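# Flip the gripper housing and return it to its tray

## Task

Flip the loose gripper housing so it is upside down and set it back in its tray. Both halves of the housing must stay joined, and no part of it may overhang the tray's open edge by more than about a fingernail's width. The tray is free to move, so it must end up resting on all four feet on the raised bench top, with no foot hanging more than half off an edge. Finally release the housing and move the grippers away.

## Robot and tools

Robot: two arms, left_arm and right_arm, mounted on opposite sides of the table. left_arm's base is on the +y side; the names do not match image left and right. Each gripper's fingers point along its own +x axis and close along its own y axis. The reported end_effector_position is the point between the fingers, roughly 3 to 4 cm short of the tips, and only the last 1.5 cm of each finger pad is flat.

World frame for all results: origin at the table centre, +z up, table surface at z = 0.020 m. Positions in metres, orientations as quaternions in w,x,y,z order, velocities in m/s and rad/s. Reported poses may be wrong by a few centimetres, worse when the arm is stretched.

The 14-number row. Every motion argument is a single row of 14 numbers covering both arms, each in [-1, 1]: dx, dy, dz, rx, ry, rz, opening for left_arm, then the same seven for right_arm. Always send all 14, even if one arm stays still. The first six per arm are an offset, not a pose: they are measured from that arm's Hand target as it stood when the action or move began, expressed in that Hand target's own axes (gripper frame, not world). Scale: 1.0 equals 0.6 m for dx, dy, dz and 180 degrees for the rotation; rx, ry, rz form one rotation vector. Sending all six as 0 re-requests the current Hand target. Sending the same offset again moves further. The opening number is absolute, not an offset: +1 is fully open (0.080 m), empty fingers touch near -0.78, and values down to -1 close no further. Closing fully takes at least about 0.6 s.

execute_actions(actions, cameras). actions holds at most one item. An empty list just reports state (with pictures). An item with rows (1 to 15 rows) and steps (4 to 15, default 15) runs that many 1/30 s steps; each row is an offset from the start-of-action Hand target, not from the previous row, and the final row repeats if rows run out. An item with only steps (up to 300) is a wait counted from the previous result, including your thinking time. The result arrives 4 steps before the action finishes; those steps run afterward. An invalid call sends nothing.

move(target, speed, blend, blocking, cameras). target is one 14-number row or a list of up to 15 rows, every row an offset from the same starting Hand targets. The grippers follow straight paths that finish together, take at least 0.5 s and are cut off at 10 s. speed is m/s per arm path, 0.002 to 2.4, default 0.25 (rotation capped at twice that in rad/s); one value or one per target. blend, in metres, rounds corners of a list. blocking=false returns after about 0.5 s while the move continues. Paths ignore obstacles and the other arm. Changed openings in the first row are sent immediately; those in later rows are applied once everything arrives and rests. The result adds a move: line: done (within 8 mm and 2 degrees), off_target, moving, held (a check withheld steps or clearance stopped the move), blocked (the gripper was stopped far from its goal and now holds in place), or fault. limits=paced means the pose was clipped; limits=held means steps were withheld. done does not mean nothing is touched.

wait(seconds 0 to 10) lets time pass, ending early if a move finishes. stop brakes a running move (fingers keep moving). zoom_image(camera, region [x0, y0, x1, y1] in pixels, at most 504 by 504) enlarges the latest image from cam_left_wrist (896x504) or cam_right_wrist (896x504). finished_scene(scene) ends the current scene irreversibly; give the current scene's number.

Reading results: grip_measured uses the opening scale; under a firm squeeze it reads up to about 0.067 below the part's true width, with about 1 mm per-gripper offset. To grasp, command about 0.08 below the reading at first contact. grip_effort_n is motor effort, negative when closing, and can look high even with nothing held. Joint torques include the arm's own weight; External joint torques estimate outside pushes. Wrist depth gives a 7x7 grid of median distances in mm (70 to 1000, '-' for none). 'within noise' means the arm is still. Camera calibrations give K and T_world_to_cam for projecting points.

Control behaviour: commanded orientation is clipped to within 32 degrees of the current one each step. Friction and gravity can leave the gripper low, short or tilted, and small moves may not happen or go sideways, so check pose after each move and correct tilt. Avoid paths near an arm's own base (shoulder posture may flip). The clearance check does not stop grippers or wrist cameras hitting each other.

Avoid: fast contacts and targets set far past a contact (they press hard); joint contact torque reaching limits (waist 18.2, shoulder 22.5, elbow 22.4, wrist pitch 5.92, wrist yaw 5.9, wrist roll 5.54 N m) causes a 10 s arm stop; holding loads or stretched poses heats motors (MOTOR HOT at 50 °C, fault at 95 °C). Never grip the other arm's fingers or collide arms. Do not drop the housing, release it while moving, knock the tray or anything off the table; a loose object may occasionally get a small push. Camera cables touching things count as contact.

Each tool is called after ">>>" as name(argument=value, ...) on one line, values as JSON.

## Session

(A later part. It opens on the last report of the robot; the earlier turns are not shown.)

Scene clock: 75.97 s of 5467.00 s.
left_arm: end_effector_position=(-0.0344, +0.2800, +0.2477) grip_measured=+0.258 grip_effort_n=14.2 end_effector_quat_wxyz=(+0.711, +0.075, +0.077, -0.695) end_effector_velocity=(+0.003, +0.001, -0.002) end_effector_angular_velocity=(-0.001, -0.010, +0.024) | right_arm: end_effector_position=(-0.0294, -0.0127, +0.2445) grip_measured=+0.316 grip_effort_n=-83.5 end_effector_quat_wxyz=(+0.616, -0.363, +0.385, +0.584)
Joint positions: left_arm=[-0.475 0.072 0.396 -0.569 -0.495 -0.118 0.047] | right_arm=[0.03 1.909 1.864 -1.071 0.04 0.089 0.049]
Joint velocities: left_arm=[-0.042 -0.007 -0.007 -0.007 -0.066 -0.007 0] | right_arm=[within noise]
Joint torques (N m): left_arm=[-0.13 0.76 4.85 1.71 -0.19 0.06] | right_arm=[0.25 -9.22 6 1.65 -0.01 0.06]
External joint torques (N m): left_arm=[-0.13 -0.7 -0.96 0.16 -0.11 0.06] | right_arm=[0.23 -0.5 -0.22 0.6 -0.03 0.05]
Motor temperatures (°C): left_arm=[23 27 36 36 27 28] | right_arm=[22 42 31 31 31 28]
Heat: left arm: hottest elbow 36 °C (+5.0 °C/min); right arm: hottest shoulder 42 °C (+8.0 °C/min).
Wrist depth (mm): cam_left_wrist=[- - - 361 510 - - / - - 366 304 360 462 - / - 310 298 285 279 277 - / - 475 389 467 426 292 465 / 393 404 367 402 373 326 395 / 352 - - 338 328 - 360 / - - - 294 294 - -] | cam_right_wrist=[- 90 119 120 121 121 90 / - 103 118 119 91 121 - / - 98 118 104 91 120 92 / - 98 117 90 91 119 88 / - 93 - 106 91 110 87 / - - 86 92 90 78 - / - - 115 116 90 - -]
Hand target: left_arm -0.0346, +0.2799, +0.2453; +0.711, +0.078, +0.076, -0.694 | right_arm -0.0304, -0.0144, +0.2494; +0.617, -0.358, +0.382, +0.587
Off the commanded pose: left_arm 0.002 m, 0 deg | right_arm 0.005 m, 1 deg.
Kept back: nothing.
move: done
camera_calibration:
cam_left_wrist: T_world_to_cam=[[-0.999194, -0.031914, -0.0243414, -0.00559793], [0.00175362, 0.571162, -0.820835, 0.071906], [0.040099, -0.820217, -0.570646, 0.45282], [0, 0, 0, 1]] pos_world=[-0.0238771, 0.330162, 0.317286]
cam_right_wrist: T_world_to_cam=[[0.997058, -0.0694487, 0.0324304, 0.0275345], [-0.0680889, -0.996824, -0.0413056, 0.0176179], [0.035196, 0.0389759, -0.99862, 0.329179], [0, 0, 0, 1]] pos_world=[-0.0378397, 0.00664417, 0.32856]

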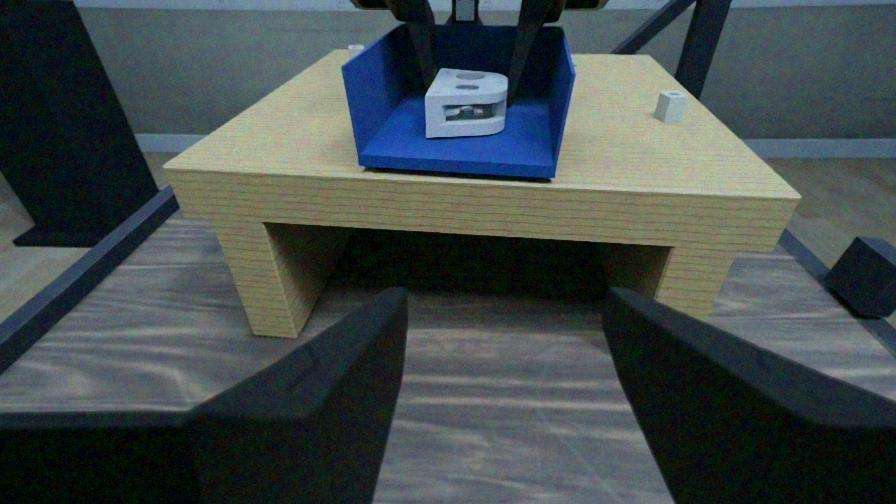

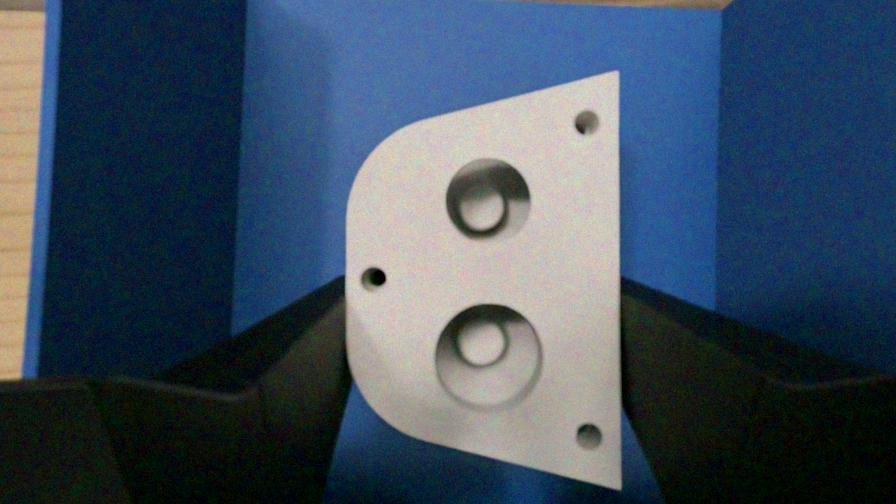

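>>> move(target=[[0,0,0,0,0,0,0.26,0.0028,0,-0.0014,0,0,0,0.22],[0,0,0,0,0,0,0.26,0.0028,0,-0.0014,0,0,0,0.34],[0,0,0,0,0,0,0.26,0.0028,0,-0.0014,0,0,0,0.46]], speed=0.02)

>>> zoom_image(camera="cam_left_wrist", region=[400, 40, 540, 150])

Scene clock: 77.90 s of 5467.00 s.
left_arm: end_effector_position=(-0.0343, +0.2801, +0.2477) grip_measured=+0.258 grip_effort_n=14.7 end_effector_quat_wxyz=(+0.712, +0.076, +0.076, -0.694) | right_arm: end_effector_position=(-0.0294, -0.0128, +0.2439) grip_measured=+0.457 grip_effort_n=12.3 end_effector_quat_wxyz=(+0.616, -0.362, +0.384, +0.585)
Joint positions: left_arm=[-0.479 0.072 0.396 -0.57 -0.5 -0.118 0.047] | right_arm=[0.03 1.905 1.855 -1.062 0.04 0.089 0.056]
Joint velocities: within noise
Joint torques (N m): left_arm=[-0.14 0.78 4.92 1.7 -0.16 0.04] | right_arm=[0.24 -8.93 6 1.6 0 0.06]
External joint torques (N m): left_arm=[-0.14 -0.64 -0.92 0.14 -0.08 0.04] | right_arm=[0.15 -0.42 -0.11 0.57 -0.02 0.06]
Motor temperatures (°C): left_arm=[23 27 36 36 27 28] | right_arm=[22 43 31 31 31 28]
Heat: left arm: hottest elbow 36 °C (+4.0 °C/min); right arm: hottest shoulder 43 °C (+8.0 °C/min).
Wrist depth (mm): cam_left_wrist=[- - - 363 507 - - / - - 367 304 359 459 - / - 310 298 285 279 277 - / - 474 382 467 431 294 465 / 393 403 366 401 374 327 398 / 353 - - 338 328 - 360 / - - - 294 293 - -] | cam_right_wrist=[- 90 119 120 120 121 90 / - 103 118 92 93 120 - / - 97 117 105 92 119 92 / - 98 116 91 91 119 88 / - 93 92 108 91 - 84 / - - 84 108 90 77 - / - - 114 115 116 - -]
Hand target: left_arm -0.0345, +0.2799, +0.2453; +0.712, +0.078, +0.076, -0.694 | right_arm -0.0304, -0.0144, +0.2476; +0.617, -0.358, +0.382, +0.587
Off the commanded pose: left_arm 0.002 m, 0 deg | right_arm 0.004 m, 1 deg.
Kept back: nothing.
move: done
camera_calibration:
cam_left_wrist: T_world_to_cam=[[-0.999111, -0.0332604, -0.0259053, -0.00466809], [0.00226896, 0.571161, -0.820835, 0.0717791], [0.0420974, -0.820164, -0.570578, 0.452854], [0, 0, 0, 1]] pos_world=[-0.0238908, 0.330262, 0.317186]
cam_right_wrist: T_world_to_cam=[[0.997062, -0.0695528, 0.0320941, 0.0276351], [-0.0680874, -0.996678, -0.0446954, 0.0182838], [0.0350962, 0.0423789, -0.998485, 0.328529], [0, 0, 0, 1]] pos_world=[-0.0378391, 0.00622249, 0.327962]

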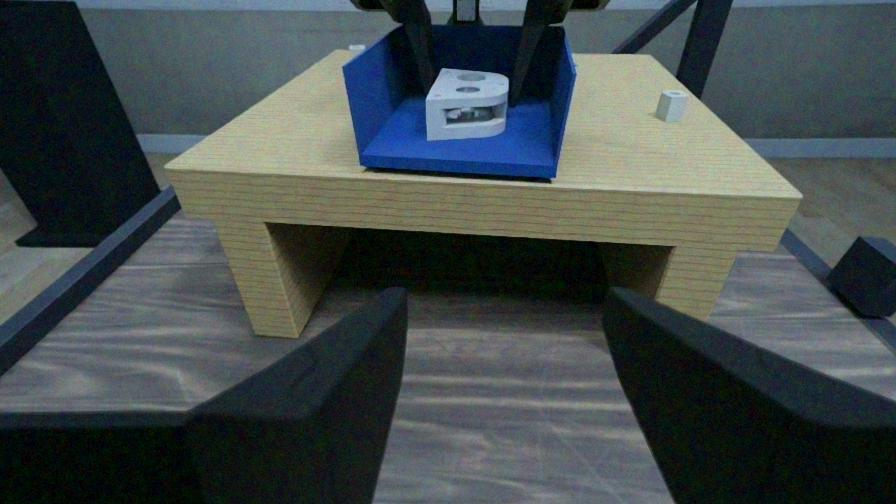

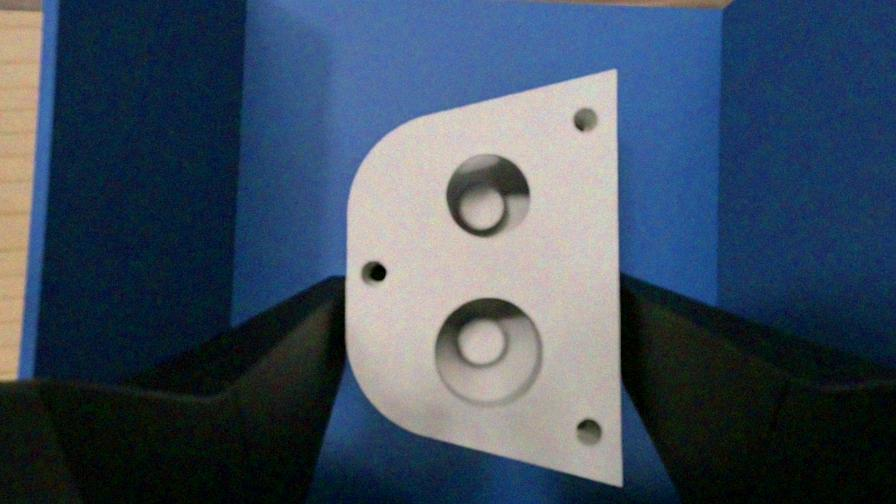

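Scaled by 3.600.

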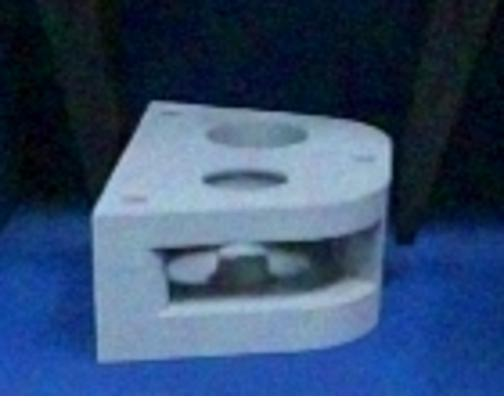

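>>> move(target=[[0,0,0,0,0,0,0.26,-0.1116,0,0.0565,0,0,0,0.46],[0,0,0,0,0,0,0.26,-0.231,0,-0.0507,0,0,0,0.46]], speed=[0.1,0.2])

>>> zoom_image(camera="cam_left_wrist", region=[340, 20, 580, 200])

>>> zoom_image(camera="cam_left_wrist", region=[410, 50, 530, 150])

Scene clock: 79.97 s of 5467.00 s.
left_arm: end_effector_position=(-0.0343, +0.2801, +0.2477) grip_measured=+0.258 grip_effort_n=14.2 end_effector_quat_wxyz=(+0.712, +0.076, +0.076, -0.694) | right_arm: end_effector_position=(-0.0338, -0.1030, +0.3574) grip_measured=+0.457 grip_effort_n=12.8 end_effector_quat_wxyz=(+0.617, -0.359, +0.381, +0.588)
Joint positions: left_arm=[-0.479 0.072 0.396 -0.57 -0.5 -0.118 0.047] | right_arm=[0.057 1.718 2.106 -1.493 0.049 0.111 0.056]
Joint velocities: within noise
Joint torques (N m): left_arm=[-0.14 0.85 4.88 1.71 -0.15 0.04] | right_arm=[0.37 -6.24 5.09 1.39 0.12 0.18]
External joint torques (N m): left_arm=[-0.14 -0.56 -0.94 0.16 -0.07 0.03] | right_arm=[0.37 0.12 -0.17 0.33 0.09 0.17]
Motor temperatures (°C): left_arm=[23 27 36 36 27 28] | right_arm=[22 43 31 31 31 28]
Heat: left arm: hottest elbow 36 °C (+4.0 °C/min); right arm: hottest shoulder 43 °C (+8.0 °C/min).
Wrist depth (mm): cam_left_wrist=[- - - 373 - - - / - - 365 304 359 457 - / - 311 298 284 280 276 - / - 475 385 468 430 292 461 / 392 403 366 397 373 327 396 / 353 - - 339 327 - 360 / - - - 294 294 - -] | cam_right_wrist=[406 250 238 213 241 256 407 / 402 249 237 211 240 254 401 / 244 245 235 235 237 252 399 / 242 243 245 246 247 250 405 / 241 242 243 245 246 - 408 / - - 242 243 243 77 - / - - 239 240 243 - -]
Hand target: left_arm -0.0345, +0.2800, +0.2454; +0.712, +0.078, +0.076, -0.694 | right_arm -0.0346, -0.1042, +0.3574; +0.617, -0.358, +0.382, +0.587
Off the commanded pose: left_arm 0.002 m, 0 deg | right_arm 0.001 m, 0 deg.
Kept back: nothing.
move: done
camera_calibration:
cam_left_wrist: T_world_to_cam=[[-0.999111, -0.0332604, -0.0259053, -0.00466809], [0.00226896, 0.571161, -0.820835, 0.0717791], [0.0420974, -0.820164, -0.570578, 0.452854], [0, 0, 0, 1]] pos_world=[-0.0238908, 0.330262, 0.317186]
cam_right_wrist: T_world_to_cam=[[0.997338, -0.0667107, 0.0294326, 0.0233636], [-0.0650472, -0.996406, -0.0542539, -0.0632134], [0.0329461, 0.0521949, -0.998093, 0.446637], [0, 0, 0, 1]] pos_world=[-0.0421282, -0.0847398, 0.441668]

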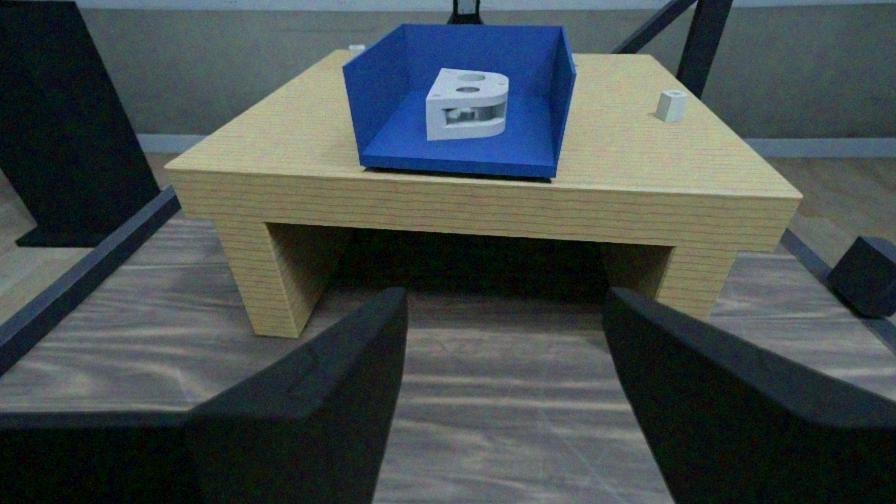

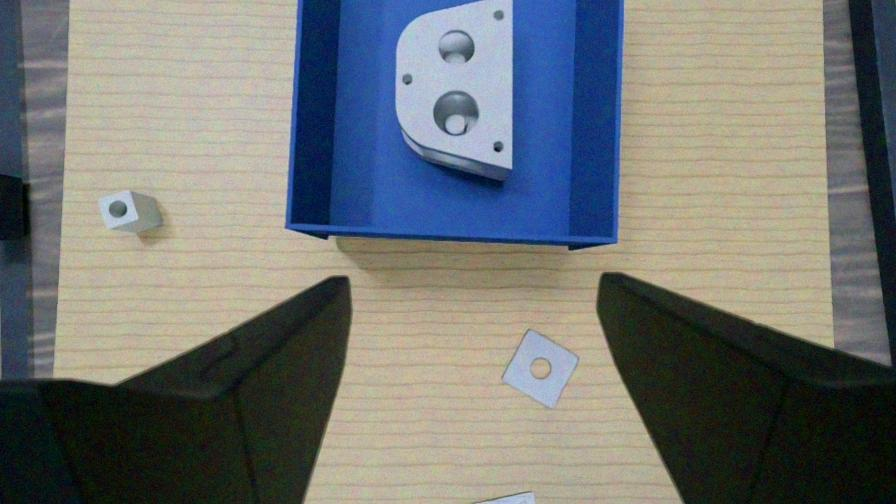

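Scaled by 2.100.

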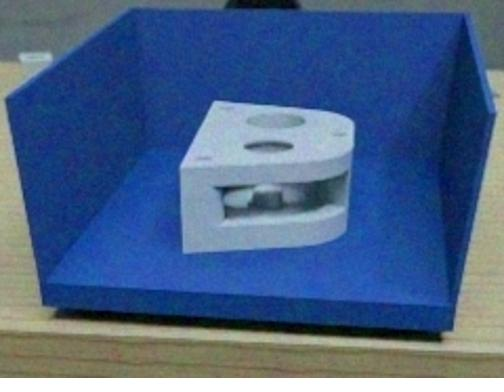

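Scaled by 4.200.

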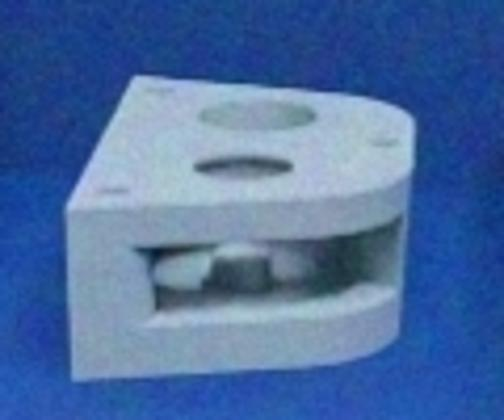

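>>> zoom_image(camera="cam_left_wrist", region=[340, 140, 460, 200])

>>> zoom_image(camera="cam_left_wrist", region=[480, 140, 600, 200])

Scaled by 4.200.

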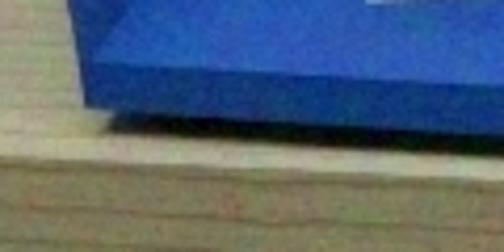

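Scaled by 4.200.

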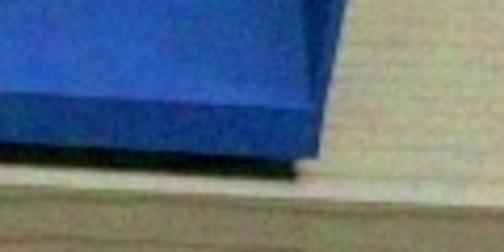

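Feet fully on bench. Done.

>>> finished_scene(scene=2)

The scene is finished: the task was done.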